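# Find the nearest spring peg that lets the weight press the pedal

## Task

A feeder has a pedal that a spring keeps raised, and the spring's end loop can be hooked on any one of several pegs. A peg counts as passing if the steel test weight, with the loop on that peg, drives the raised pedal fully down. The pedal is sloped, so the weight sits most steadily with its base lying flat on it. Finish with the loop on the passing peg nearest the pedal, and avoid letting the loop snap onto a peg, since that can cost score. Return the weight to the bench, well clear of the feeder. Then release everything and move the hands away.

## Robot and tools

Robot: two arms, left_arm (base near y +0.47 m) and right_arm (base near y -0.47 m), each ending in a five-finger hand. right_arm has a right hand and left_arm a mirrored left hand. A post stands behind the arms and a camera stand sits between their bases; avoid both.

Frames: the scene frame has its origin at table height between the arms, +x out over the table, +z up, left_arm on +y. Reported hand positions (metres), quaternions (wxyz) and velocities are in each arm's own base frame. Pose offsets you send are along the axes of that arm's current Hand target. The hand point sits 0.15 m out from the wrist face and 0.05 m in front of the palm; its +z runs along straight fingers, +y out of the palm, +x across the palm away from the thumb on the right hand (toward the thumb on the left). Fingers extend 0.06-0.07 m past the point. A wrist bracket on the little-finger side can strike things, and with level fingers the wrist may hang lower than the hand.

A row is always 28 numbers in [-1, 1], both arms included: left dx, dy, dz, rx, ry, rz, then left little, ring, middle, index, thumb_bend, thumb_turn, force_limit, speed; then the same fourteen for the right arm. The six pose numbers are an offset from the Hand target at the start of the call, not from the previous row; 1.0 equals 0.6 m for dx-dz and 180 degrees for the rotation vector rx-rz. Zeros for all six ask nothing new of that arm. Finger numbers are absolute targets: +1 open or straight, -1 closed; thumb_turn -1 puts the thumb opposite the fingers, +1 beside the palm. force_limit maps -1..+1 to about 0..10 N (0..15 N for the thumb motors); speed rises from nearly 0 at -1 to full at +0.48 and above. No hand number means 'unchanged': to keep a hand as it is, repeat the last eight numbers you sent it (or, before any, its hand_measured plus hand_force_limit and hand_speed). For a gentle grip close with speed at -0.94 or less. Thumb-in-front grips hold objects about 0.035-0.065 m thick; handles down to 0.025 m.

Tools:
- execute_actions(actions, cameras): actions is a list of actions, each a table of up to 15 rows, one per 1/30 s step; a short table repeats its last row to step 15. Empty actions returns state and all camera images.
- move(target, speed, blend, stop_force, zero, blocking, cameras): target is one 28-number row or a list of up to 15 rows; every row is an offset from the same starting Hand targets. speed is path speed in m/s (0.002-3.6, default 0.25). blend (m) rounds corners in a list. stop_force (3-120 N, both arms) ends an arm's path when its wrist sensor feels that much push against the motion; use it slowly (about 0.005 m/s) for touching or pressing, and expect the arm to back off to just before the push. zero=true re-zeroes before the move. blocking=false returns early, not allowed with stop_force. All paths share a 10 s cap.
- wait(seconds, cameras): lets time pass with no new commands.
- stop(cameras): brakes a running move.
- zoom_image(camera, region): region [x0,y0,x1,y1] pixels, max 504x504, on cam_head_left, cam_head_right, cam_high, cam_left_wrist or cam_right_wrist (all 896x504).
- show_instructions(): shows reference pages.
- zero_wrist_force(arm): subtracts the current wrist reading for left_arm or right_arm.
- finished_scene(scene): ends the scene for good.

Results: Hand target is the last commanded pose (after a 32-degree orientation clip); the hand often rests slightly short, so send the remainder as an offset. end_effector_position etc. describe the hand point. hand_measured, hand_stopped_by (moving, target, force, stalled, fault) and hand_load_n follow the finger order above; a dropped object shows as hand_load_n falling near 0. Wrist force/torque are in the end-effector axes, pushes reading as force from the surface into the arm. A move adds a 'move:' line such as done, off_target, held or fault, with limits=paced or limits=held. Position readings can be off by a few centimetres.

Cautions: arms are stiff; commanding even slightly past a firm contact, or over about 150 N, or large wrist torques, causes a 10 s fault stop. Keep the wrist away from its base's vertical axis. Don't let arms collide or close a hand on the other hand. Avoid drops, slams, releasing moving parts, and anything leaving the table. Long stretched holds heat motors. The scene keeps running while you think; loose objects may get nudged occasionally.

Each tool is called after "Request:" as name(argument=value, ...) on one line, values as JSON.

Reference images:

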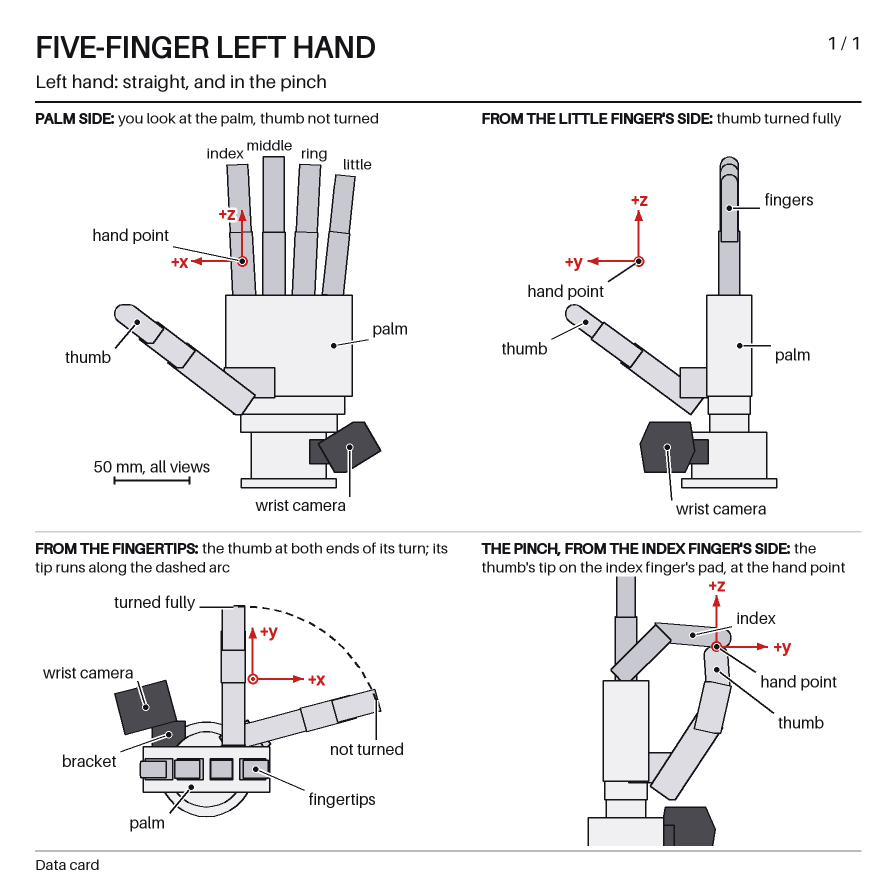

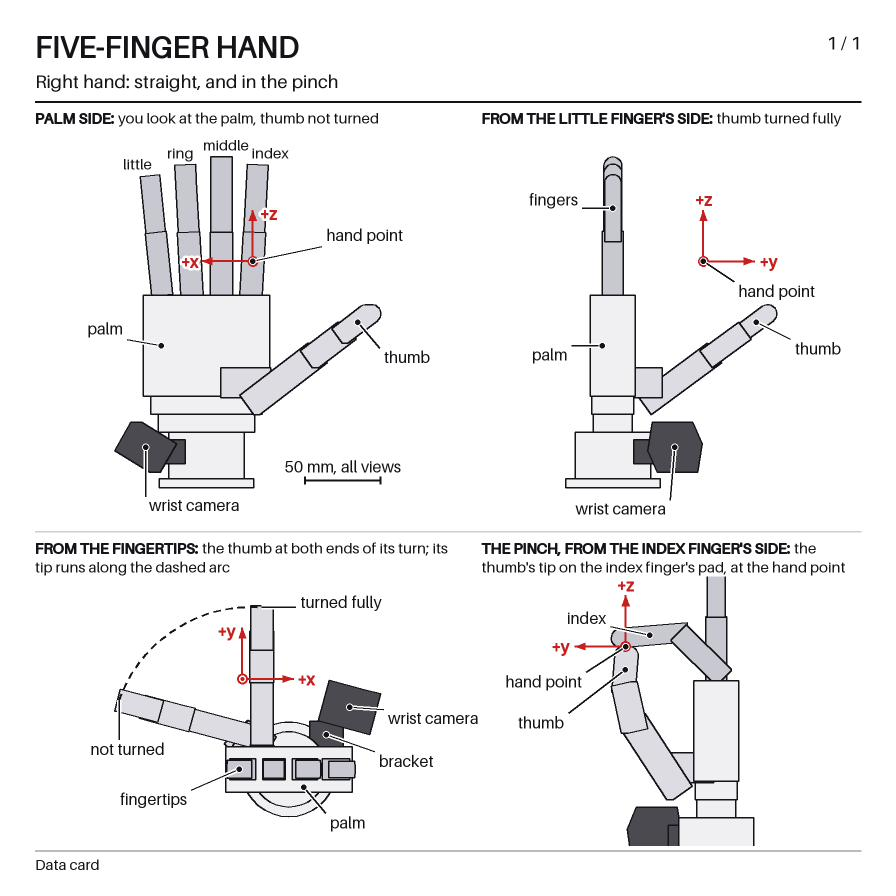

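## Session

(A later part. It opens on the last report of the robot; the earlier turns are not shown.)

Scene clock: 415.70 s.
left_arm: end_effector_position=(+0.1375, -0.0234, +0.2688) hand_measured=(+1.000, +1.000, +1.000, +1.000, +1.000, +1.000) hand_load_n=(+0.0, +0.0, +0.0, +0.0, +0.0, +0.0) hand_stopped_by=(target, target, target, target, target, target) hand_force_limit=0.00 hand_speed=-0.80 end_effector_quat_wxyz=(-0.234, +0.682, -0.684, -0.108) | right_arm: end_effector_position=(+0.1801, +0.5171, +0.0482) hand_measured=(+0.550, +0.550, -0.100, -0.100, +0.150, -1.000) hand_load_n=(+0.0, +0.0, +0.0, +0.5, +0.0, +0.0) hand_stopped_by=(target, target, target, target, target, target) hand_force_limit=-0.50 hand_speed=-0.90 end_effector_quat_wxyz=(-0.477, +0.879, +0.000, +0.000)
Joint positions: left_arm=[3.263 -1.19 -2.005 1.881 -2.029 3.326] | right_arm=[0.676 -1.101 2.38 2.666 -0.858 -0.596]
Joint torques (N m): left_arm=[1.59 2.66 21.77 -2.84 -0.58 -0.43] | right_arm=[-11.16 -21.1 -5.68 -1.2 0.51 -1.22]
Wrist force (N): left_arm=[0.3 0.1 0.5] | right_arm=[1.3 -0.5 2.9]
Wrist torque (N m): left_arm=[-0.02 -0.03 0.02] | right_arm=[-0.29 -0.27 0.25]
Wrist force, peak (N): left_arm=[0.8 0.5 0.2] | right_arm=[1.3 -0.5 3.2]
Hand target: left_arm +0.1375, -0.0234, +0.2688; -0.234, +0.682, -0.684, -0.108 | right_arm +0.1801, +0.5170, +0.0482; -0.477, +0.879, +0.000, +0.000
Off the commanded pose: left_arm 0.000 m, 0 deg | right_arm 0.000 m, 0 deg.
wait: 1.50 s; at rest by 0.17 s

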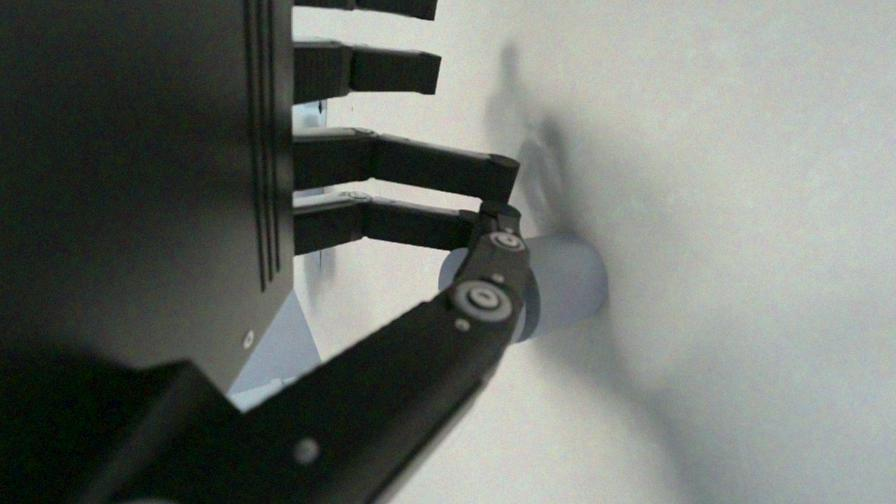

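Request:
move(target=[0,0,0,0,0,0,1,1,1,1,1,1,0,-0.8,0,0,0,0,0,0,0.55,0.55,0.55,0.55,0.15,-1,0,-0.5])

Request:
move(target=[0,0,0,0,0,0,1,1,1,1,1,1,0,-0.8,0,-0.0588,-0.0382,0,0,0,0.55,0.55,0.55,0.55,0.15,-1,0,-0.5])

Request:
move(target=[0,0,0,0,0,0,1,1,1,1,1,1,0,-0.8,0,0,0,0,0,0,0.55,0.55,0.55,0.55,0.4,-1,0,-0.5], cameras=["cam_right_wrist"])

Request:
zoom_image(camera="cam_right_wrist", region=[340, 80, 700, 400])

Scene clock: 420.03 s.
left_arm: end_effector_position=(+0.1375, -0.0234, +0.2688) hand_measured=(+1.000, +1.000, +1.000, +1.000, +1.000, +1.000) hand_load_n=(+0.0, +0.0, +0.0, +0.0, -0.5, +0.0) hand_stopped_by=(target, target, target, target, target, target) hand_force_limit=0.00 hand_speed=-0.80 end_effector_quat_wxyz=(-0.234, +0.682, -0.684, -0.108) | right_arm: end_effector_position=(+0.1801, +0.5170, +0.0482) hand_measured=(+0.550, +0.550, +0.550, +0.550, +0.150, -1.000) hand_load_n=(+0.0, +0.0, +0.0, +0.0, +0.0, +0.0) hand_stopped_by=(target, target, target, target, target, target) hand_force_limit=0.00 hand_speed=-0.50 end_effector_quat_wxyz=(-0.477, +0.879, +0.000, +0.000)
Joint positions: left_arm=[3.263 -1.19 -2.005 1.881 -2.029 3.326] | right_arm=[0.676 -1.101 2.38 2.666 -0.858 -0.596]
Joint torques (N m): left_arm=[1.51 0.8 21.93 -2.78 -0.58 -0.53] | right_arm=[-8.02 -19.9 -3.59 -1.24 0.02 -1.08]
Wrist force (N): left_arm=[0.5 0.2 0.4] | right_arm=[1.2 -0.5 2.8]
Wrist torque (N m): left_arm=[0.00 -0.06 0.03] | right_arm=[-0.30 -0.25 0.25]
Wrist force, peak (N): left_arm=[0.6 0.7 0.3] | right_arm=[1.4 -0.2 3.3]
Hand target: left_arm +0.1375, -0.0234, +0.2688; -0.234, +0.682, -0.684, -0.108 | right_arm +0.1801, +0.5170, +0.0482; -0.477, +0.879, +0.000, +0.000
Off the commanded pose: left_arm 0.000 m, 0 deg | right_arm 0.000 m, 0 deg.
move: done

Scene clock: 420.73 s.
left_arm: end_effector_position=(+0.1375, -0.0234, +0.2688) hand_measured=(+1.000, +1.000, +1.000, +1.000, +1.000, +1.000) hand_load_n=(+0.0, +0.0, +0.0, +0.0, +0.0, +0.0) hand_stopped_by=(target, target, target, target, target, target) hand_force_limit=0.00 hand_speed=-0.80 end_effector_quat_wxyz=(-0.234, +0.682, -0.684, -0.108) | right_arm: end_effector_position=(+0.1801, +0.5171, +0.0902) hand_measured=(+0.550, +0.550, +0.550, +0.550, +0.150, -1.000) hand_load_n=(+0.0, +0.0, +0.0, +0.0, +0.0, +0.0) hand_stopped_by=(target, target, target, target, target, target) hand_force_limit=0.00 hand_speed=-0.50 end_effector_quat_wxyz=(-0.477, +0.879, +0.000, +0.000)
Joint positions: left_arm=[3.263 -1.19 -2.005 1.881 -2.029 3.326] | right_arm=[0.676 -1.234 2.371 2.808 -0.858 -0.596]
Joint torques (N m): left_arm=[1.1 1.48 22.32 -2.87 -0.58 -0.6] | right_arm=[-12.85 -39.24 -3.83 -1.31 0.49 1.82]
Wrist force (N): left_arm=[-0.1 0.2 0.2] | right_arm=[1.2 -1.0 2.8]
Wrist torque (N m): left_arm=[0.01 0.02 -0.01] | right_arm=[-0.40 -0.26 0.38]
Wrist force, peak (N): left_arm=[0.1 0.1 0.7] | right_arm=[1.4 1.2 3.6]
Hand target: left_arm +0.1375, -0.0234, +0.2688; -0.234, +0.682, -0.684, -0.108 | right_arm +0.1801, +0.5170, +0.0902; -0.477, +0.879, +0.000, +0.000
Off the commanded pose: left_arm 0.000 m, 0 deg | right_arm 0.000 m, 0 deg.
move: done

Scene clock: 421.37 s.
left_arm: end_effector_position=(+0.1375, -0.0234, +0.2688) hand_measured=(+1.000, +1.000, +1.000, +1.000, +1.000, +1.000) hand_load_n=(+0.0, +0.0, +0.0, +0.0, +0.0, +0.0) hand_stopped_by=(target, target, target, target, target, target) hand_force_limit=0.00 hand_speed=-0.80 end_effector_quat_wxyz=(-0.234, +0.682, -0.684, -0.108) | right_arm: end_effector_position=(+0.1801, +0.5170, +0.0902) hand_measured=(+0.550, +0.550, +0.550, +0.550, +0.400, -1.000) hand_load_n=(+0.5, +0.0, +0.0, +0.0, +0.0, +0.0) hand_stopped_by=(target, target, target, target, target, target) hand_force_limit=0.00 hand_speed=-0.50 end_effector_quat_wxyz=(-0.477, +0.879, +0.000, +0.000)
Joint positions: left_arm=[3.263 -1.19 -2.005 1.881 -2.029 3.326] | right_arm=[0.676 -1.234 2.371 2.809 -0.858 -0.596]
Joint torques (N m): left_arm=[1.89 1.1 22.21 -2.58 -0.57 -0.64] | right_arm=[-13.02 -37.37 -4.24 -1.86 0.95 1.97]
Wrist force (N): left_arm=[0.5 0.1 0.1] | right_arm=[1.1 -0.5 2.6]
Wrist torque (N m): left_arm=[0.01 -0.07 0.03] | right_arm=[-0.31 -0.25 0.39]
Wrist force, peak (N): left_arm=[0.8 0.1 0.4] | right_arm=[1.4 -0.6 2.8]
Hand target: left_arm +0.1375, -0.0234, +0.2688; -0.234, +0.682, -0.684, -0.108 | right_arm +0.1801, +0.5170, +0.0902; -0.477, +0.879, +0.000, +0.000
Off the commanded pose: left_arm 0.000 m, 0 deg | right_arm 0.000 m, 0 deg.
move: done

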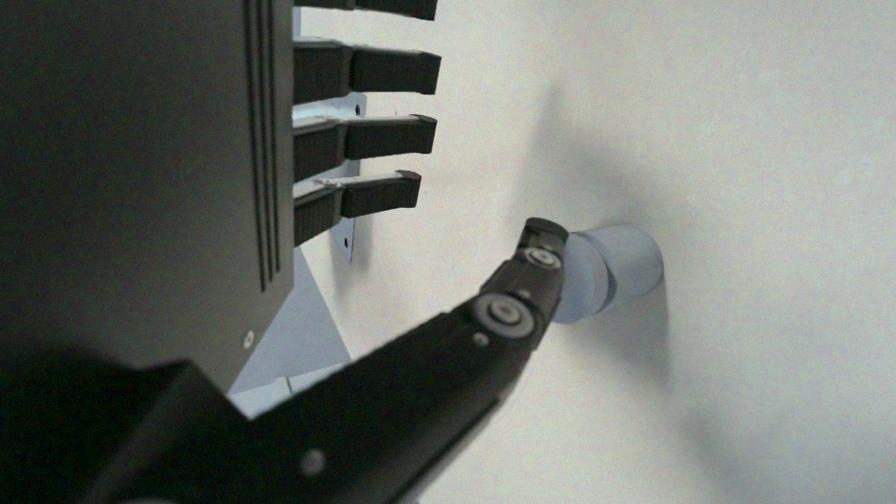

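Scaled by 1.400.

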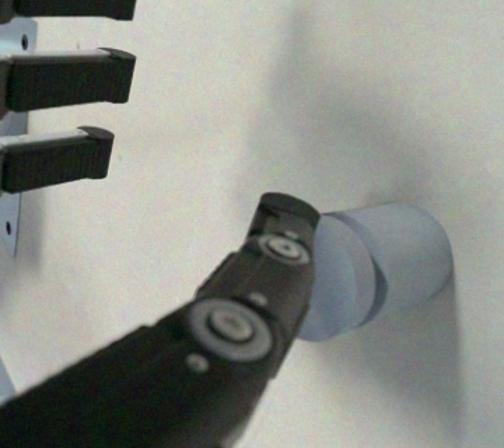

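Request:
move(target=[[0,0,0,0,0,0,1,1,1,1,1,1,0,-0.8,0,-0.028,-0.0182,0,0,0,0.55,0.55,0.55,0.55,0.4,-1,0,-0.5],[0,0,0,0,0,0,1,1,1,1,1,1,0,-0.8,-0.0183,0.0102,-0.0768,0,0,0,0.55,0.55,0.55,0.55,0.4,-1,0,-0.5]], cameras=["cam_right_wrist"])

Request:
zoom_image(camera="cam_right_wrist", region=[340, 80, 700, 400])

Scene clock: 451.80 s.
left_arm: end_effector_position=(+0.1375, -0.0234, +0.2688) hand_measured=(+1.000, +1.000, +1.000, +1.000, +1.000, +1.000) hand_load_n=(+0.0, +0.0, +0.0, +0.5, +0.0, +0.0) hand_stopped_by=(target, target, target, target, target, target) hand_force_limit=0.00 hand_speed=-0.80 end_effector_quat_wxyz=(-0.234, +0.682, -0.684, -0.108) | right_arm: end_effector_position=(+0.1691, +0.4751, +0.1102) hand_measured=(+0.550, +0.550, +0.550, +0.550, +0.400, -1.000) hand_load_n=(+0.0, -0.5, +0.0, +0.0, +0.0, +0.0) hand_stopped_by=(target, target, target, target, target, target) hand_force_limit=0.00 hand_speed=-0.50 end_effector_quat_wxyz=(-0.477, +0.879, +0.000, +0.000)
Joint positions: left_arm=[3.263 -1.19 -2.005 1.881 -2.029 3.326] | right_arm=[0.6 -1.385 2.481 2.901 -0.807 -0.672]
Joint torques (N m): left_arm=[1.11 -0.49 21.64 -2.93 -0.5 -0.7] | right_arm=[-2.95 -31.76 -3.93 -2.85 1.72 -0.66]
Wrist force (N): left_arm=[0.3 0.1 0.5] | right_arm=[1.3 -0.6 3.2]
Wrist torque (N m): left_arm=[-0.02 -0.04 0.02] | right_arm=[-0.40 -0.29 0.25]
Wrist force, peak (N): left_arm=[0.7 0.5 0.5] | right_arm=[1.9 -1.8 4.3]
Hand target: left_arm +0.1375, -0.0234, +0.2688; -0.234, +0.682, -0.684, -0.108 | right_arm +0.1691, +0.4751, +0.1102; -0.477, +0.879, +0.000, +0.000
Off the commanded pose: left_arm 0.000 m, 0 deg | right_arm 0.000 m, 0 deg.
move: done

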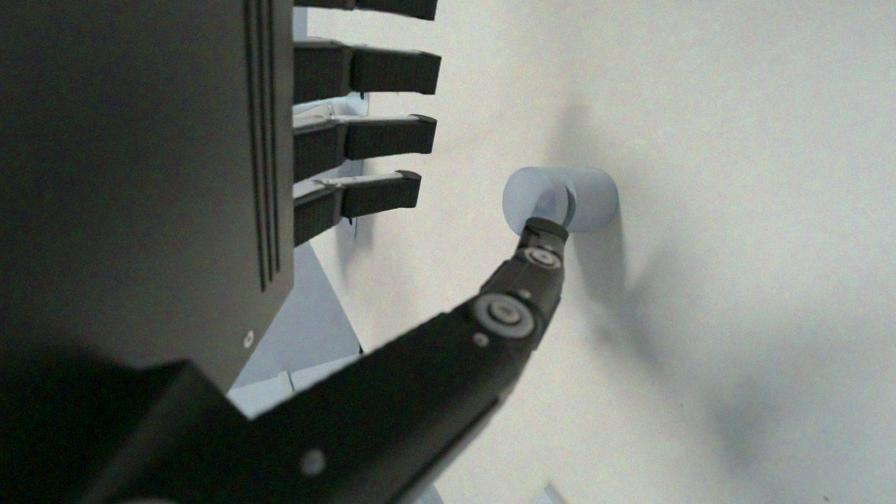

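Scaled by 1.400.

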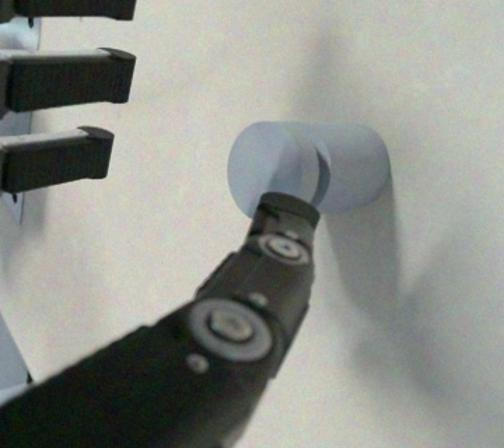

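Request:
move(target=[0,0,0,0,0,0,1,1,1,1,1,1,0,-0.8,0,0.0867,0.0563,0,0,0,0.55,0.55,0.55,0.55,0.4,-1,0,-0.5], cameras=["cam_right_wrist"], speed=0.06, stop_force=5)

Request:
zoom_image(camera="cam_right_wrist", region=[340, 80, 700, 330])

Scene clock: 458.00 s.
left_arm: end_effector_position=(+0.1375, -0.0234, +0.2688) hand_measured=(+1.000, +1.000, +1.000, +1.000, +1.000, +1.000) hand_load_n=(+0.0, -0.5, +0.0, +0.0, +0.0, +0.0) hand_stopped_by=(target, target, target, target, target, target) hand_force_limit=0.00 hand_speed=-0.80 end_effector_quat_wxyz=(-0.234, +0.682, -0.684, -0.108) | right_arm: end_effector_position=(+0.1691, +0.4751, +0.0482) hand_measured=(+0.550, +0.550, +0.550, +0.550, +0.400, -1.000) hand_load_n=(+0.0, +0.0, +0.0, +0.0, +0.0, +0.0) hand_stopped_by=(target, target, target, target, target, target) hand_force_limit=0.00 hand_speed=-0.50 end_effector_quat_wxyz=(-0.477, +0.879, +0.000, +0.000)
Joint positions: left_arm=[3.263 -1.19 -2.005 1.881 -2.029 3.326] | right_arm=[0.599 -1.158 2.504 2.651 -0.807 -0.672]
Joint torques (N m): left_arm=[0.99 1.12 21.98 -3.04 -0.41 -0.57] | right_arm=[13.92 -16.33 -13.43 -3.66 2.44 -0.05]
Wrist force (N): left_arm=[0.4 0.2 0.6] | right_arm=[1.3 -0.4 3.1]
Wrist torque (N m): left_arm=[-0.02 -0.04 0.02] | right_arm=[-0.33 -0.30 0.27]
Wrist force, peak (N): left_arm=[0.4 0.6 0.7] | right_arm=[1.3 -1.7 3.6]
Hand target: left_arm +0.1375, -0.0234, +0.2688; -0.234, +0.682, -0.684, -0.108 | right_arm +0.1691, +0.4751, +0.0482; -0.477, +0.879, +0.000, +0.000
Off the commanded pose: left_arm 0.000 m, 0 deg | right_arm 0.000 m, 0 deg.
move: done

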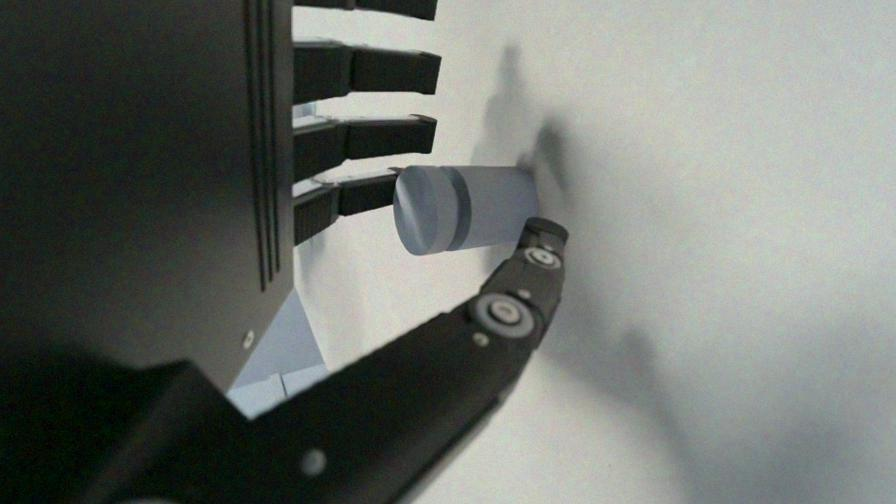

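Scaled by 1.400.

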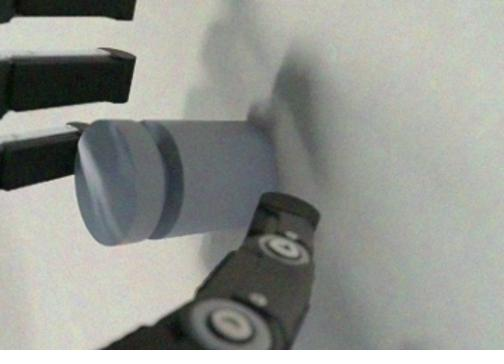

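Request:
move(target=[0,0,0,0,0,0,1,1,1,1,1,1,0,-0.8,0,0,0,0,0,0,0.55,0.2,0.2,0.2,0.3,-1,-0.7,-0.9], cameras=["cam_right_wrist"])

Scene clock: 463.07 s.
left_arm: end_effector_position=(+0.1375, -0.0234, +0.2688) hand_measured=(+1.000, +1.000, +1.000, +1.000, +1.000, +1.000) hand_load_n=(+0.0, +0.0, +0.0, +0.0, +0.5, +0.0) hand_stopped_by=(target, target, target, target, target, target) hand_force_limit=0.00 hand_speed=-0.80 end_effector_quat_wxyz=(-0.234, +0.682, -0.684, -0.108) | right_arm: end_effector_position=(+0.1691, +0.4751, +0.0482) hand_measured=(+0.550, +0.200, +0.200, +0.200, +0.300, -1.000) hand_load_n=(+0.0, +0.0, +0.0, +0.5, +0.0, +0.5) hand_stopped_by=(target, target, target, target, target, target) hand_force_limit=-0.70 hand_speed=-0.90 end_effector_quat_wxyz=(-0.477, +0.879, +0.000, +0.000)
Joint positions: left_arm=[3.263 -1.19 -2.005 1.881 -2.029 3.326] | right_arm=[0.6 -1.158 2.504 2.651 -0.807 -0.672]
Joint torques (N m): left_arm=[0.92 1.53 23.37 -2.83 -0.8 -0.73] | right_arm=[13.66 -16.67 -10.39 -1.63 1.86 -0.89]
Wrist force (N): left_arm=[0.2 0.3 0.0] | right_arm=[1.4 -0.6 3.3]
Wrist torque (N m): left_arm=[0.06 -0.03 0.01] | right_arm=[-0.33 -0.31 0.27]
Wrist force, peak (N): left_arm=[0.6 0.1 0.7] | right_arm=[1.4 -2.3 3.3]
Hand target: left_arm +0.1375, -0.0234, +0.2688; -0.234, +0.682, -0.684, -0.108 | right_arm +0.1691, +0.4751, +0.0482; -0.477, +0.879, +0.000, +0.000
Off the commanded pose: left_arm 0.000 m, 0 deg | right_arm 0.000 m, 0 deg.
move: done

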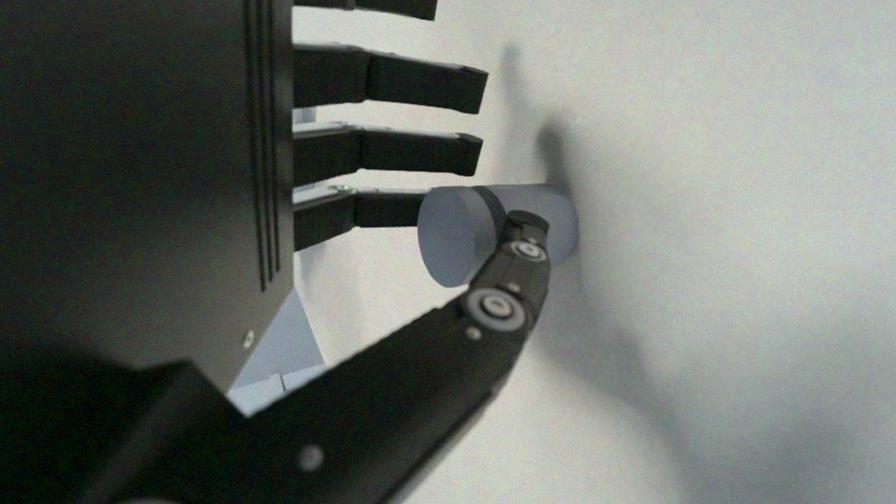

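Request:
move(target=[0,0,0,0,0,0,1,1,1,1,1,1,0,-0.8,0,0,0,0,0,0,0.55,0.2,0.2,0.2,0.1,-1,-0.6,-0.92], cameras=["cam_right_wrist"])

Scene clock: 469.70 s.
left_arm: end_effector_position=(+0.1375, -0.0234, +0.2688) hand_measured=(+1.000, +1.000, +1.000, +1.000, +1.000, +1.000) hand_load_n=(+0.0, +0.0, +0.0, +0.0, +0.0, +0.5) hand_stopped_by=(target, target, target, target, target, target) hand_force_limit=0.00 hand_speed=-0.80 end_effector_quat_wxyz=(-0.234, +0.682, -0.684, -0.108) | right_arm: end_effector_position=(+0.1691, +0.4751, +0.0482) hand_measured=(+0.550, +0.200, +0.200, +0.200, +0.184, -1.000) hand_load_n=(+0.0, +0.0, +0.0, +3.0, +3.0, -0.5) hand_stopped_by=(target, target, target, target, force, target) hand_force_limit=-0.60 hand_speed=-0.92 end_effector_quat_wxyz=(-0.477, +0.879, +0.000, +0.000)
Joint positions: left_arm=[3.263 -1.19 -2.005 1.881 -2.029 3.326] | right_arm=[0.6 -1.158 2.504 2.651 -0.807 -0.672]
Joint torques (N m): left_arm=[0.5 2.2 22.32 -2.73 -0.45 -1.1] | right_arm=[14.09 -16.61 -2.37 -1.5 1.69 -0.93]
Wrist force (N): left_arm=[0.5 0.4 0.2] | right_arm=[0.9 0.6 3.6]
Wrist torque (N m): left_arm=[0.05 -0.07 0.02] | right_arm=[-0.26 -0.28 0.27]
Wrist force, peak (N): left_arm=[0.8 0.2 0.5] | right_arm=[1.6 -0.8 3.7]
Hand target: left_arm +0.1375, -0.0234, +0.2688; -0.234, +0.682, -0.684, -0.108 | right_arm +0.1691, +0.4751, +0.0482; -0.477, +0.879, +0.000, +0.000
Off the commanded pose: left_arm 0.000 m, 0 deg | right_arm 0.000 m, 0 deg.
move: done

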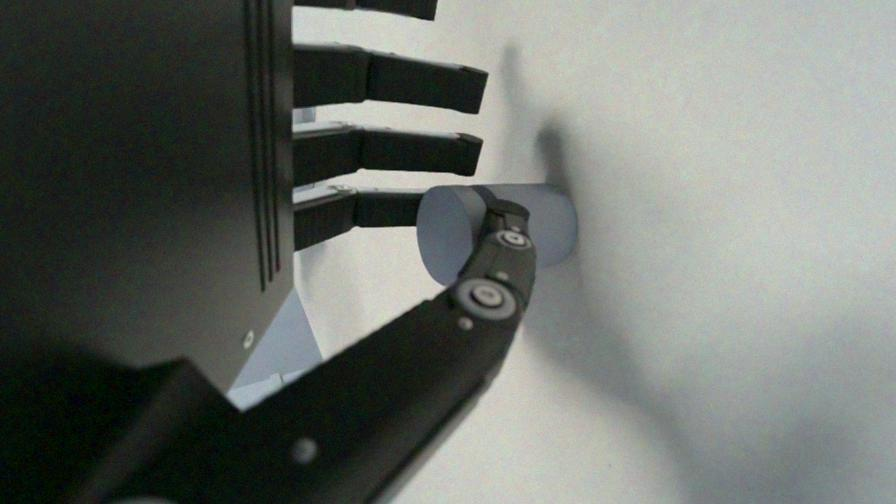

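Request:
move(target=[0,0,0,0,0,0,1,1,1,1,1,1,0,-0.8,0,0,0,0,0,0,0.55,0.55,0.55,0.55,0.45,-1,-0.4,-0.7])

Request:
move(target=[0,0,0,0,0,0,1,1,1,1,1,1,0,-0.8,-0.015,0,0,0,0,0,0.55,0.55,0.55,0.55,0.45,-1,-0.4,-0.7], speed=0.05)

Request:
move(target=[0,0,0,0,0,0,1,1,1,1,1,1,0,-0.8,0,0,0,0,0,0,0.55,0.55,0.15,0.15,0.1,-1,-0.6,-0.9], cameras=["cam_right_wrist"])

Scene clock: 474.70 s.
left_arm: end_effector_position=(+0.1375, -0.0234, +0.2688) hand_measured=(+1.000, +1.000, +1.000, +1.000, +1.000, +1.000) hand_load_n=(+0.0, +0.0, +0.0, +0.0, +0.0, +0.0) hand_stopped_by=(target, target, target, target, target, target) hand_force_limit=0.00 hand_speed=-0.80 end_effector_quat_wxyz=(-0.234, +0.682, -0.684, -0.108) | right_arm: end_effector_position=(+0.1691, +0.4751, +0.0482) hand_measured=(+0.550, +0.550, +0.550, +0.550, +0.450, -1.000) hand_load_n=(+0.0, +0.0, +0.0, +0.0, +0.0, +0.0) hand_stopped_by=(target, target, target, target, target, target) hand_force_limit=-0.40 hand_speed=-0.70 end_effector_quat_wxyz=(-0.477, +0.879, +0.000, +0.000)
Joint positions: left_arm=[3.263 -1.19 -2.005 1.881 -2.029 3.326] | right_arm=[0.6 -1.158 2.504 2.651 -0.807 -0.672]
Joint torques (N m): left_arm=[1.27 1.24 22.9 -2.97 -0.62 -0.63] | right_arm=[14.3 -17.04 -2.71 -3.54 1.41 -1.07]
Wrist force (N): left_arm=[0.4 0.1 0.0] | right_arm=[1.4 -0.6 3.2]
Wrist torque (N m): left_arm=[0.01 -0.06 0.03] | right_arm=[-0.37 -0.32 0.27]
Wrist force, peak (N): left_arm=[0.5 0.6 0.5] | right_arm=[1.3 0.5 3.9]
Hand target: left_arm +0.1375, -0.0234, +0.2688; -0.234, +0.682, -0.684, -0.108 | right_arm +0.1691, +0.4751, +0.0482; -0.477, +0.879, +0.000, +0.000
Off the commanded pose: left_arm 0.000 m, 0 deg | right_arm 0.000 m, 0 deg.
move: done

Scene clock: 475.20 s.
left_arm: end_effector_position=(+0.1375, -0.0234, +0.2688) hand_measured=(+1.000, +1.000, +1.000, +1.000, +1.000, +1.000) hand_load_n=(+0.0, +0.0, +0.0, +0.0, +0.0, +0.0) hand_stopped_by=(target, target, target, target, target, target) hand_force_limit=0.00 hand_speed=-0.80 end_effector_quat_wxyz=(-0.234, +0.682, -0.684, -0.108) | right_arm: end_effector_position=(+0.1599, +0.4751, +0.0481) hand_measured=(+0.550, +0.550, +0.550, +0.550, +0.450, -1.000) hand_load_n=(+0.0, +0.0, +0.0, +0.0, +0.0, +0.0) hand_stopped_by=(target, target, target, target, target, target) hand_force_limit=-0.40 hand_speed=-0.70 end_effector_quat_wxyz=(-0.477, +0.879, +0.000, +0.000)
Joint positions: left_arm=[3.263 -1.19 -2.005 1.881 -2.029 3.326] | right_arm=[0.615 -1.159 2.516 2.628 -0.817 -0.656]
Joint torques (N m): left_arm=[1.3 1.35 21.43 -2.96 -0.42 -0.99] | right_arm=[-13.33 -34.61 -12.69 -1.11 2.53 -2.04]
Wrist force (N): left_arm=[0.4 0.2 0.3] | right_arm=[1.1 -0.5 3.1]
Wrist torque (N m): left_arm=[0.02 -0.05 0.02] | right_arm=[-0.35 -0.28 0.29]
Wrist force, peak (N): left_arm=[0.2 0.1 0.8] | right_arm=[1.8 -0.7 3.2]
Hand target: left_arm +0.1375, -0.0234, +0.2688; -0.234, +0.682, -0.684, -0.108 | right_arm +0.1601, +0.4751, +0.0482; -0.477, +0.879, +0.000, +0.000
Off the commanded pose: left_arm 0.000 m, 0 deg | right_arm 0.000 m, 0 deg.
move: done

Scene clock: 476.83 s.
left_arm: end_effector_position=(+0.1375, -0.0234, +0.2688) hand_measured=(+1.000, +1.000, +1.000, +1.000, +1.000, +1.000) hand_load_n=(+0.0, +0.0, +0.0, +0.0, +0.0, +0.0) hand_stopped_by=(target, target, target, target, target, target) hand_force_limit=0.00 hand_speed=-0.80 end_effector_quat_wxyz=(-0.234, +0.682, -0.684, -0.108) | right_arm: end_effector_position=(+0.1601, +0.4751, +0.0482) hand_measured=(+0.550, +0.550, +0.178, +0.170, +0.256, -1.000) hand_load_n=(+0.0, +0.0, +2.0, +3.0, +3.5, +0.0) hand_stopped_by=(target, target, force, force, force, target) hand_force_limit=-0.60 hand_speed=-0.90 end_effector_quat_wxyz=(-0.477, +0.879, +0.000, +0.000)
Joint positions: left_arm=[3.263 -1.19 -2.005 1.881 -2.029 3.326] | right_arm=[0.615 -1.159 2.516 2.628 -0.817 -0.656]
Joint torques (N m): left_arm=[1.68 1.46 22.31 -3.06 -0.47 -0.75] | right_arm=[-11.71 -35.73 -13.29 -3.31 2.17 -1.76]
Wrist force (N): left_arm=[0.5 0.3 0.4] | right_arm=[1.2 -0.6 2.9]
Wrist torque (N m): left_arm=[0.02 -0.06 0.02] | right_arm=[-0.33 -0.29 0.31]
Wrist force, peak (N): left_arm=[0.8 0.1 0.6] | right_arm=[1.5 -1.4 3.8]
Hand target: left_arm +0.1375, -0.0234, +0.2688; -0.234, +0.682, -0.684, -0.108 | right_arm +0.1601, +0.4751, +0.0482; -0.477, +0.879, +0.000, +0.000
Off the commanded pose: left_arm 0.000 m, 0 deg | right_arm 0.000 m, 0 deg.
move: done

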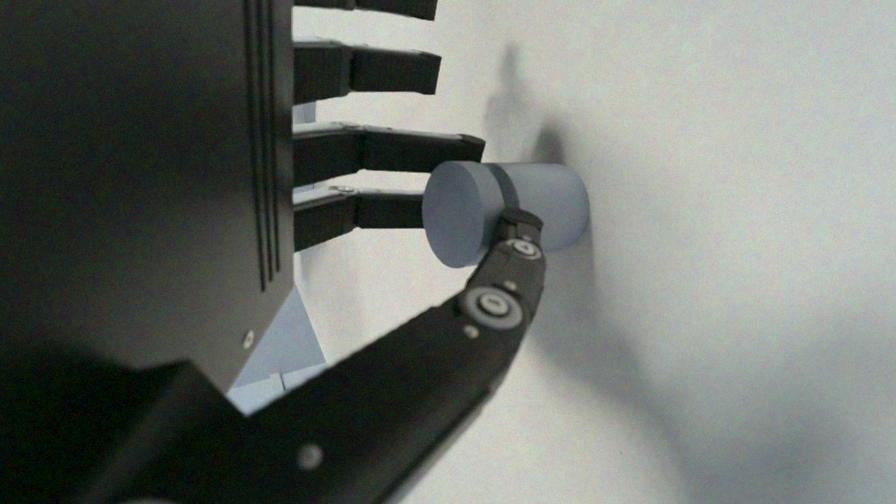

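Request:
move(target=[0,0,0,0,0,0,1,1,1,1,1,1,0,-0.8,0,0,0,0,0,0,0.55,0.55,-0.1,-0.1,0.0,-1,-0.1,-0.9])

Request:
zero_wrist_force(arm="right_arm")

Request:
move(target=[0,0,0,0,0,0,1,1,1,1,1,1,0,-0.8,0,-0.028,-0.0182,0,0,0,0.55,0.55,-0.1,-0.1,0.0,-1,-0.1,-0.9], speed=0.04, cameras=["cam_right_wrist"])

Scene clock: 481.13 s.
left_arm: end_effector_position=(+0.1375, -0.0234, +0.2688) hand_measured=(+1.000, +1.000, +1.000, +1.000, +1.000, +1.000) hand_load_n=(+0.0, +0.0, +0.0, +0.0, +0.0, +0.0) hand_stopped_by=(target, target, target, target, target, target) hand_force_limit=0.00 hand_speed=-0.80 end_effector_quat_wxyz=(-0.234, +0.682, -0.684, -0.108) | right_arm: end_effector_position=(+0.1601, +0.4751, +0.0482) hand_measured=(+0.550, +0.550, +0.164, +0.162, +0.248, -1.000) hand_load_n=(+0.0, +0.0, +6.0, +4.0, +7.0, +0.5) hand_stopped_by=(target, target, force, force, force, target) hand_force_limit=-0.10 hand_speed=-0.90 end_effector_quat_wxyz=(-0.477, +0.879, +0.000, +0.000)
Joint positions: left_arm=[3.263 -1.19 -2.005 1.881 -2.029 3.326] | right_arm=[0.615 -1.159 2.516 2.628 -0.817 -0.656]
Joint torques (N m): left_arm=[1.78 -0.22 22.64 -2.91 -0.51 -1.17] | right_arm=[-10.8 -35.3 -6.09 -2.04 -0.02 -1.57]
Wrist force (N): left_arm=[0.4 -0.1 0.5] | right_arm=[1.3 -0.5 2.8]
Wrist torque (N m): left_arm=[-0.04 -0.05 0.04] | right_arm=[-0.32 -0.30 0.30]
Wrist force, peak (N): left_arm=[0.5 0.6 0.5] | right_arm=[1.4 -1.3 3.5]
Hand target: left_arm +0.1375, -0.0234, +0.2688; -0.234, +0.682, -0.684, -0.108 | right_arm +0.1601, +0.4751, +0.0482; -0.477, +0.879, +0.000, +0.000
Off the commanded pose: left_arm 0.000 m, 0 deg | right_arm 0.000 m, 0 deg.
move: done

Wrist force sensor zeroed.

Scene clock: 481.97 s.
left_arm: end_effector_position=(+0.1375, -0.0234, +0.2688) hand_measured=(+1.000, +1.000, +1.000, +1.000, +1.000, +1.000) hand_load_n=(+0.0, +0.0, +0.0, +0.0, +0.0, +0.0) hand_stopped_by=(target, target, target, target, target, target) hand_force_limit=0.00 hand_speed=-0.80 end_effector_quat_wxyz=(-0.234, +0.682, -0.684, -0.108) | right_arm: end_effector_position=(+0.1601, +0.4751, +0.0683) hand_measured=(+0.550, +0.550, +0.164, +0.162, +0.248, -1.000) hand_load_n=(+0.0, +0.0, +3.5, +4.0, +6.5, +0.5) hand_stopped_by=(target, target, force, force, force, target) hand_force_limit=-0.10 hand_speed=-0.90 end_effector_quat_wxyz=(-0.477, +0.879, +0.000, +0.000)
Joint positions: left_arm=[3.263 -1.19 -2.005 1.881 -2.029 3.326] | right_arm=[0.615 -1.237 2.513 2.709 -0.817 -0.656]
Joint torques (N m): left_arm=[0.22 -0.54 21.56 -2.93 -0.72 -0.97] | right_arm=[-12.34 -15.63 -10.07 -4.31 1.13 -1.54]
Wrist force (N, zeroed by zero_wrist_force on right_arm): left_arm=[0.6 0.1 0.1] | right_arm=[0.1 3.6 1.9]
Wrist torque (N m, zeroed by zero_wrist_force on right_arm): left_arm=[0.00 -0.08 0.03] | right_arm=[0.13 -0.05 0.08]
Wrist force, peak (N, zeroed by zero_wrist_force on right_arm): left_arm=[0.7 0.1 0.5] | right_arm=[0.3 4.1 2.3]
Hand target: left_arm +0.1375, -0.0234, +0.2688; -0.234, +0.682, -0.684, -0.108 | right_arm +0.1601, +0.4751, +0.0682; -0.477, +0.879, +0.000, +0.000
Off the commanded pose: left_arm 0.000 m, 0 deg | right_arm 0.000 m, 0 deg.
move: done

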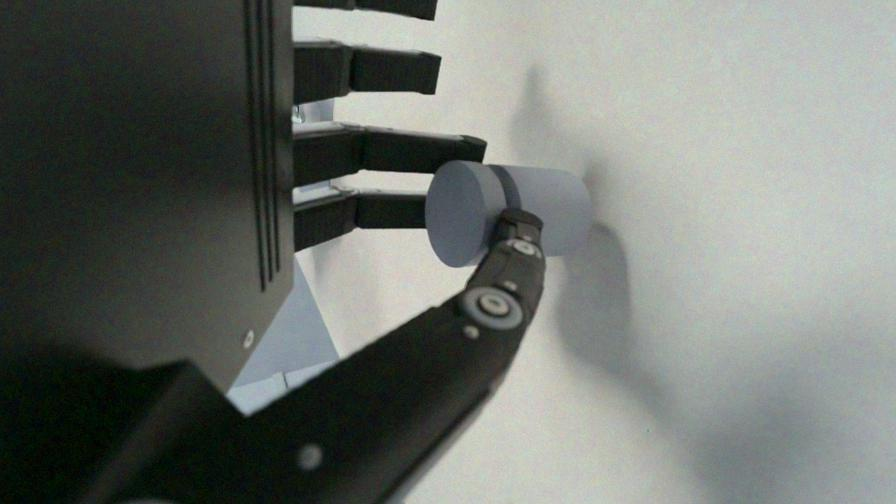

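Request:
move(target=[[0,0,0,0,0,0,1,1,1,1,1,1,0,-0.8,0,-0.3496,-0.2271,0,0,0,0.55,0.55,-0.1,-0.1,0.0,-1,-0.1,-0.9],[0,0,0,0,0,0,1,1,1,1,1,1,0,-0.8,0.2233,-0.1743,-0.503,0,0,0,0.55,0.55,-0.1,-0.1,0.0,-1,-0.1,-0.9],[0,0,0,0,0,0,1,1,1,1,1,1,0,-0.8,0.4033,-0.1595,-0.4157,-0.0833,0,0,0.55,0.55,-0.1,-0.1,0.0,-1,-0.1,-0.9]], speed=0.15, blend=0.04, cameras=["cam_right_wrist","cam_head_left","cam_head_right","cam_high"])

Scene clock: 502.20 s.
left_arm: end_effector_position=(+0.1375, -0.0234, +0.2688) hand_measured=(+1.000, +1.000, +1.000, +1.000, +1.000, +1.000) hand_load_n=(+0.0, +0.0, +0.0, +0.0, +0.0, +0.0) hand_stopped_by=(target, target, target, target, target, target) hand_force_limit=0.00 hand_speed=-0.80 end_effector_quat_wxyz=(-0.234, +0.682, -0.684, -0.108) | right_arm: end_effector_position=(+0.4018, +0.3179, +0.2843) hand_measured=(+0.550, +0.550, +0.164, +0.162, +0.248, -1.000) hand_load_n=(+0.0, +0.0, +4.0, +4.5, +6.5, +0.5) hand_stopped_by=(target, target, force, force, force, target) hand_force_limit=-0.10 hand_speed=-0.90 end_effector_quat_wxyz=(-0.358, +0.934, +0.000, +0.000)
Joint positions: left_arm=[3.263 -1.19 -2.005 1.881 -2.029 3.326] | right_arm=[0.139 -1.631 1.859 4.36 -0.846 -1.384]
Joint torques (N m): left_arm=[1.02 0.31 22.19 -3.23 -0.42 -0.93] | right_arm=[-6.3 -13.24 -31.77 -4.13 0.27 0.72]
Wrist force (N, zeroed by zero_wrist_force on right_arm): left_arm=[0.4 -0.1 0.1] | right_arm=[-0.1 2.2 2.8]
Wrist torque (N m, zeroed by zero_wrist_force on right_arm): left_arm=[-0.03 -0.05 0.03] | right_arm=[-0.02 0.00 0.06]
Wrist force, peak (N, zeroed by zero_wrist_force on right_arm): left_arm=[0.8 0.3 0.7] | right_arm=[0.2 5.9 3.1]
Hand target: left_arm +0.1375, -0.0234, +0.2688; -0.234, +0.682, -0.684, -0.108 | right_arm +0.4020, +0.3179, +0.2843; -0.358, +0.934, +0.000, +0.000
Off the commanded pose: left_arm 0.000 m, 0 deg | right_arm 0.000 m, 0 deg.
move: done
Images, in order (width x height): cam_head_left 896x504, cam_head_right 896x504, cam_high 896x504, cam_right_wrist 896x504.

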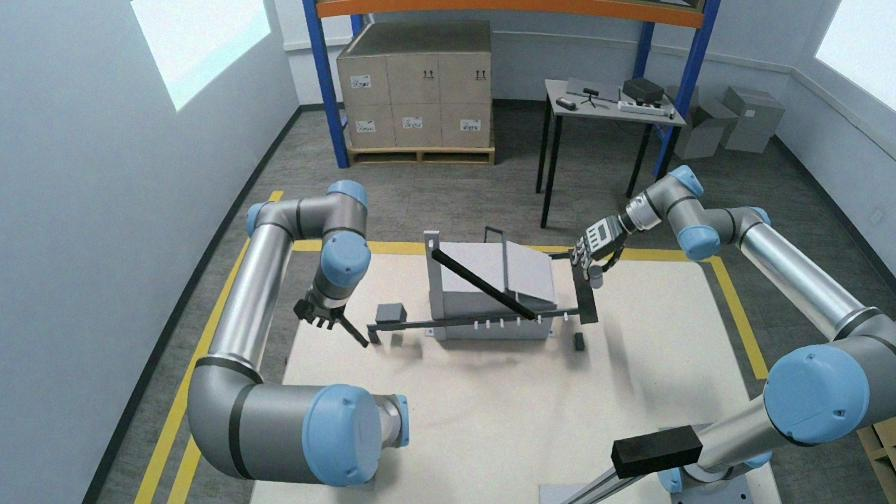

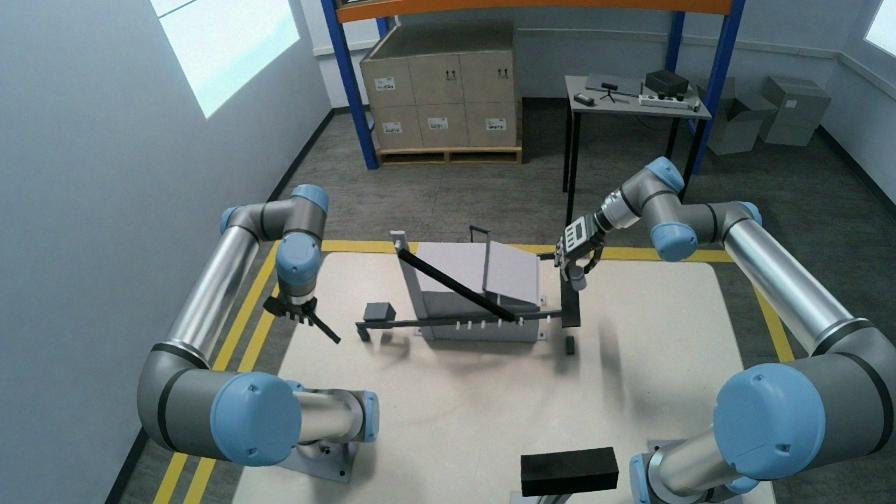

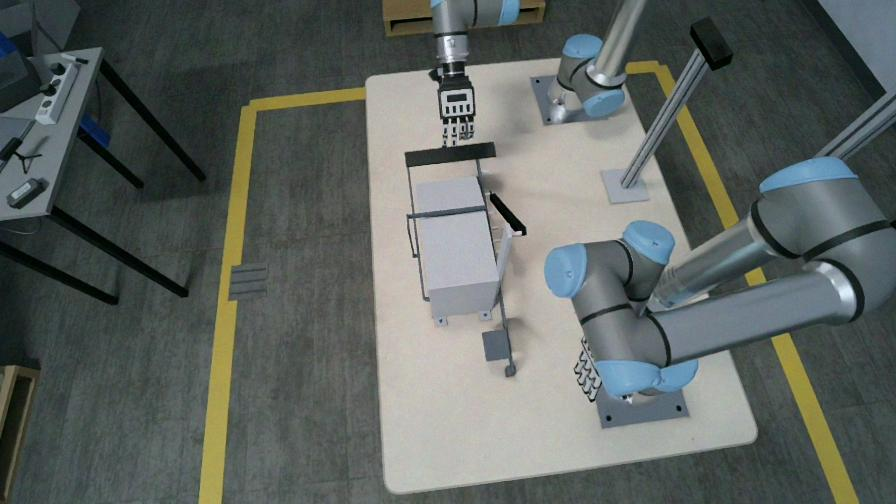

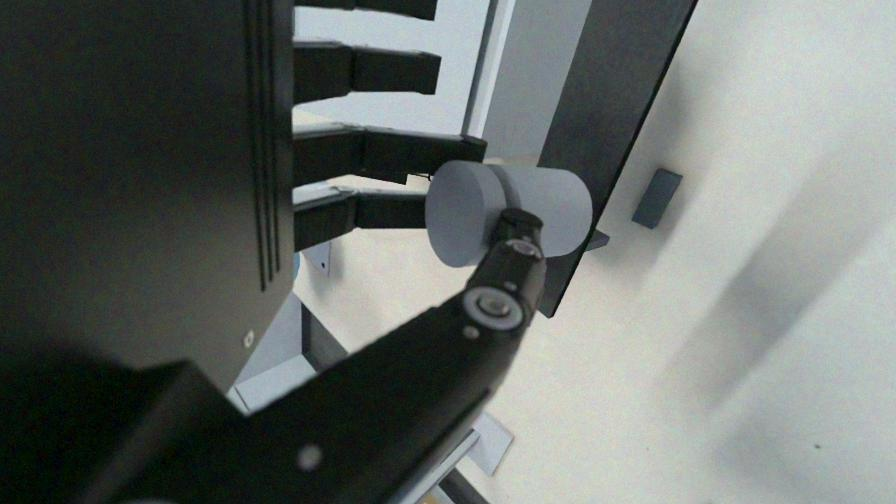

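Request:
move(target=[0,0,0,0,0,0,1,1,1,1,1,1,0,-0.8,0,0.0238,0.0603,0.007,0,0,0.55,0.55,-0.1,-0.1,0.0,-1,-0.1,-0.9], speed=0.06, stop_force=4, cameras=["cam_right_wrist","cam_head_left","cam_head_right"])

Request:
zoom_image(camera="cam_right_wrist", region=[400, 60, 720, 360])

Request:
zoom_image(camera="cam_head_right", region=[520, 200, 640, 340])

Scene clock: 520.37 s.
left_arm: end_effector_position=(+0.1375, -0.0234, +0.2688) hand_measured=(+1.000, +1.000, +1.000, +1.000, +1.000, +1.000) hand_load_n=(+0.0, +0.0, +0.0, +0.0, +0.0, +0.0) hand_stopped_by=(target, target, target, target, target, target) hand_force_limit=0.00 hand_speed=-0.80 end_effector_quat_wxyz=(-0.234, +0.682, -0.684, -0.108) | right_arm: end_effector_position=(+0.4020, +0.3315, +0.2479) hand_measured=(+0.550, +0.550, +0.164, +0.162, +0.248, -1.000) hand_load_n=(+0.0, +0.0, +3.5, +4.0, +6.5, +0.5) hand_stopped_by=(target, target, force, force, force, target) hand_force_limit=-0.10 hand_speed=-0.90 end_effector_quat_wxyz=(-0.369, +0.930, +0.000, +0.000)
Joint positions: left_arm=[3.263 -1.19 -2.005 1.881 -2.029 3.326] | right_arm=[0.158 -1.592 1.932 4.225 -0.828 -1.355]
Joint torques (N m): left_arm=[1.66 0.22 22.21 -3.27 -0.66 -0.98] | right_arm=[-12.2 -32.98 -27.09 -3.96 0.54 -2.01]
Wrist force (N, zeroed by zero_wrist_force on right_arm): left_arm=[0.7 0.3 0.5] | right_arm=[-0.1 2.3 2.6]
Wrist torque (N m, zeroed by zero_wrist_force on right_arm): left_arm=[0.02 -0.09 0.04] | right_arm=[-0.02 0.05 -0.06]
Wrist force, peak (N, zeroed by zero_wrist_force on right_arm): left_arm=[0.7 0.2 0.6] | right_arm=[0.0 2.7 3.3]
Hand target: left_arm +0.1375, -0.0234, +0.2688; -0.234, +0.682, -0.684, -0.108 | right_arm +0.4020, +0.3315, +0.2479; -0.369, +0.930, +0.000, +0.000
Off the commanded pose: left_arm 0.000 m, 0 deg | right_arm 0.000 m, 0 deg.
move: done
Images, in order (width x height): cam_head_left 896x504, cam_head_right 896x504, cam_right_wrist 896x504.

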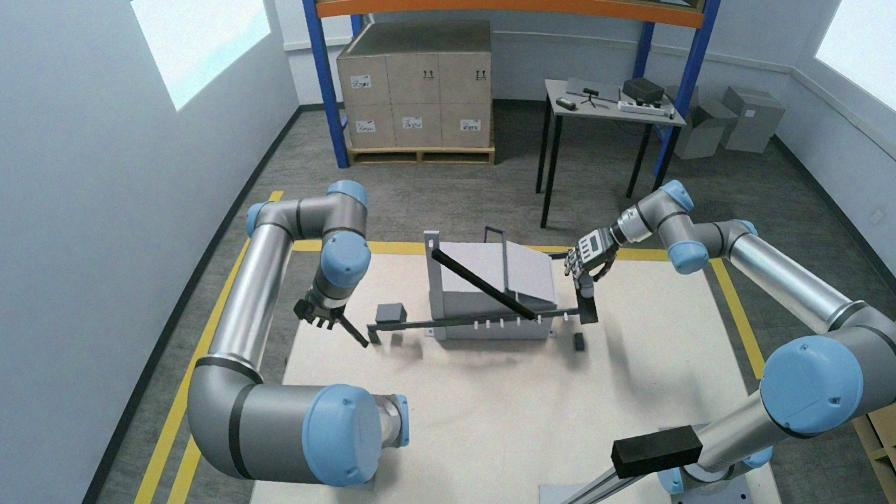

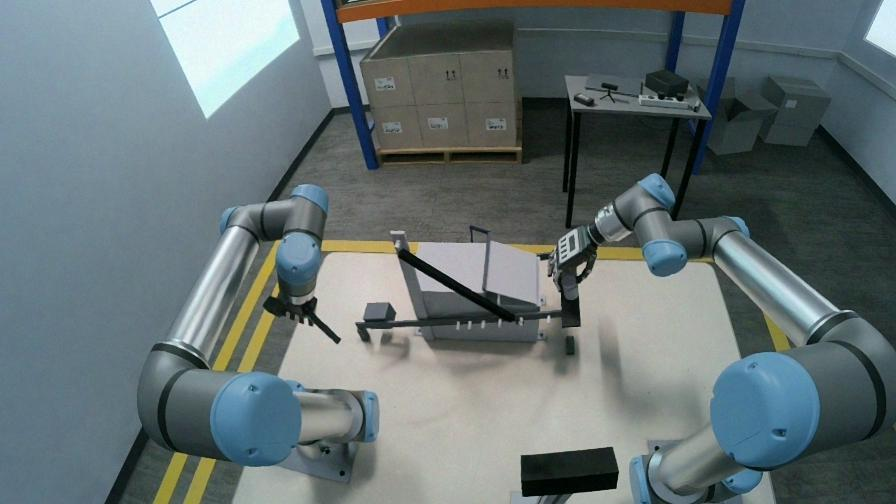

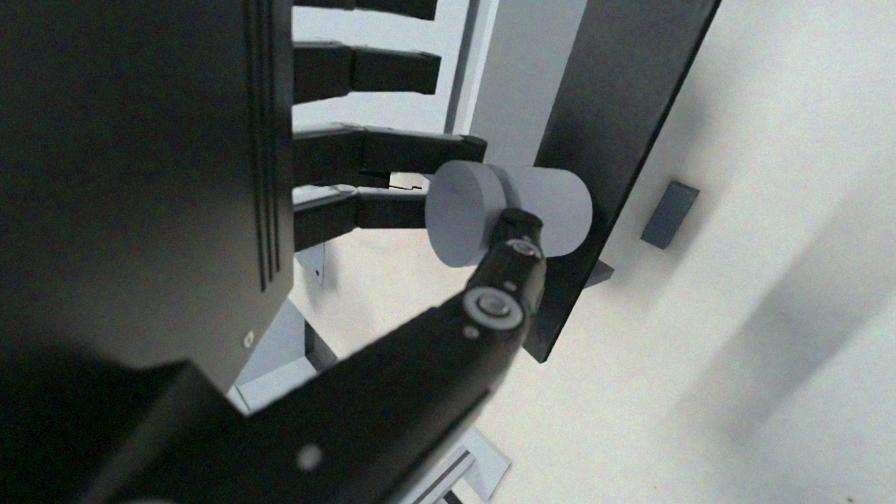

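Scaled by 1.575.

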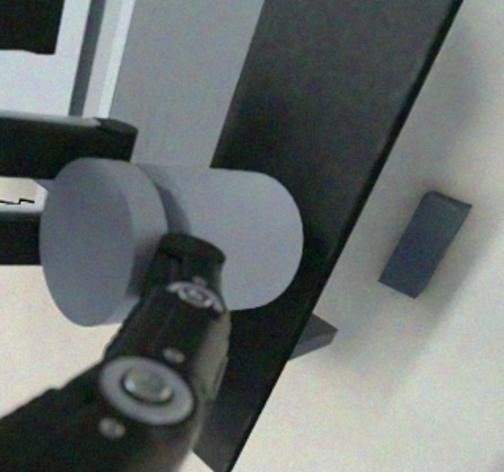

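Scaled by 3.600.

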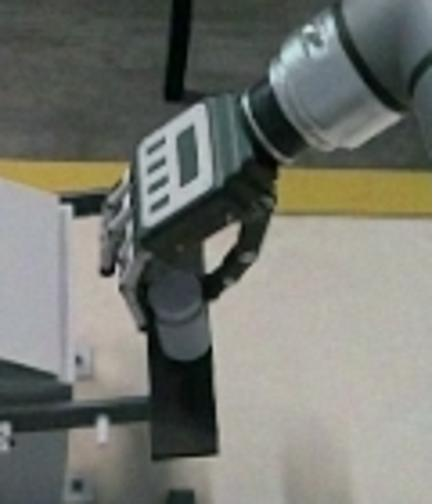

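Request:
move(target=[0,0,0,0,0,0,1,1,1,1,1,1,0,-0.8,0,0.0252,0.0267,0,0,0,0.55,0.55,-0.1,-0.1,0.0,-1,-0.1,-0.9], speed=0.012, stop_force=3, cameras=["cam_right_wrist"])

Request:
zoom_image(camera="cam_right_wrist", region=[400, 60, 720, 360])

Scene clock: 538.90 s.
left_arm: end_effector_position=(+0.1375, -0.0234, +0.2688) hand_measured=(+1.000, +1.000, +1.000, +1.000, +1.000, +1.000) hand_load_n=(+0.0, +0.0, +0.0, +0.0, +0.0, +0.0) hand_stopped_by=(target, target, target, target, target, target) hand_force_limit=0.00 hand_speed=-0.80 end_effector_quat_wxyz=(-0.234, +0.682, -0.684, -0.108) | right_arm: end_effector_position=(+0.4020, +0.3314, +0.2355) hand_measured=(+0.550, +0.550, +0.164, +0.162, +0.248, -1.000) hand_load_n=(+0.0, +0.0, +3.5, +4.0, +6.0, +0.5) hand_stopped_by=(target, target, force, force, force, target) hand_force_limit=-0.10 hand_speed=-0.90 end_effector_quat_wxyz=(-0.369, +0.930, +0.000, +0.000)
Joint positions: left_arm=[3.263 -1.19 -2.005 1.881 -2.029 3.326] | right_arm=[0.158 -1.581 1.955 4.192 -0.828 -1.355]
Joint torques (N m): left_arm=[0.06 -0.75 22.95 -3.09 -0.73 -0.81] | right_arm=[-10.18 -33.69 -29.67 -3.81 0.9 -1.67]
Wrist force (N, zeroed by zero_wrist_force on right_arm): left_arm=[0.5 0.2 0.3] | right_arm=[0.0 0.4 0.8]
Wrist torque (N m, zeroed by zero_wrist_force on right_arm): left_arm=[0.00 -0.07 0.03] | right_arm=[-0.04 0.03 -0.08]
Wrist force, peak (N, zeroed by zero_wrist_force on right_arm): left_arm=[0.9 0.6 0.4] | right_arm=[0.0 2.3 2.9]
Hand target: left_arm +0.1375, -0.0234, +0.2688; -0.234, +0.682, -0.684, -0.108 | right_arm +0.4020, +0.3314, +0.2355; -0.369, +0.930, +0.000, +0.000 (not the last commanded pose)
Off the commanded pose: left_arm 0.000 m, 0 deg | right_arm 0.010 m, 0 deg.
move: contact (right_arm)

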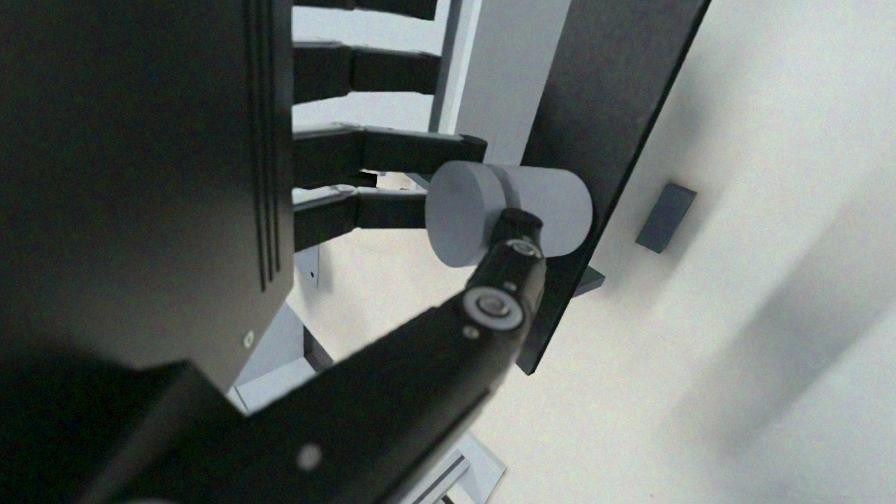

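Scaled by 1.575.

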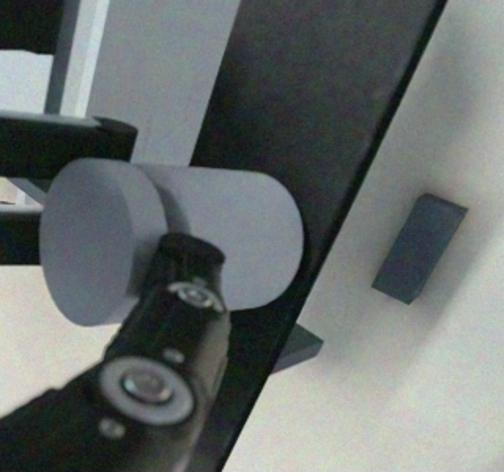

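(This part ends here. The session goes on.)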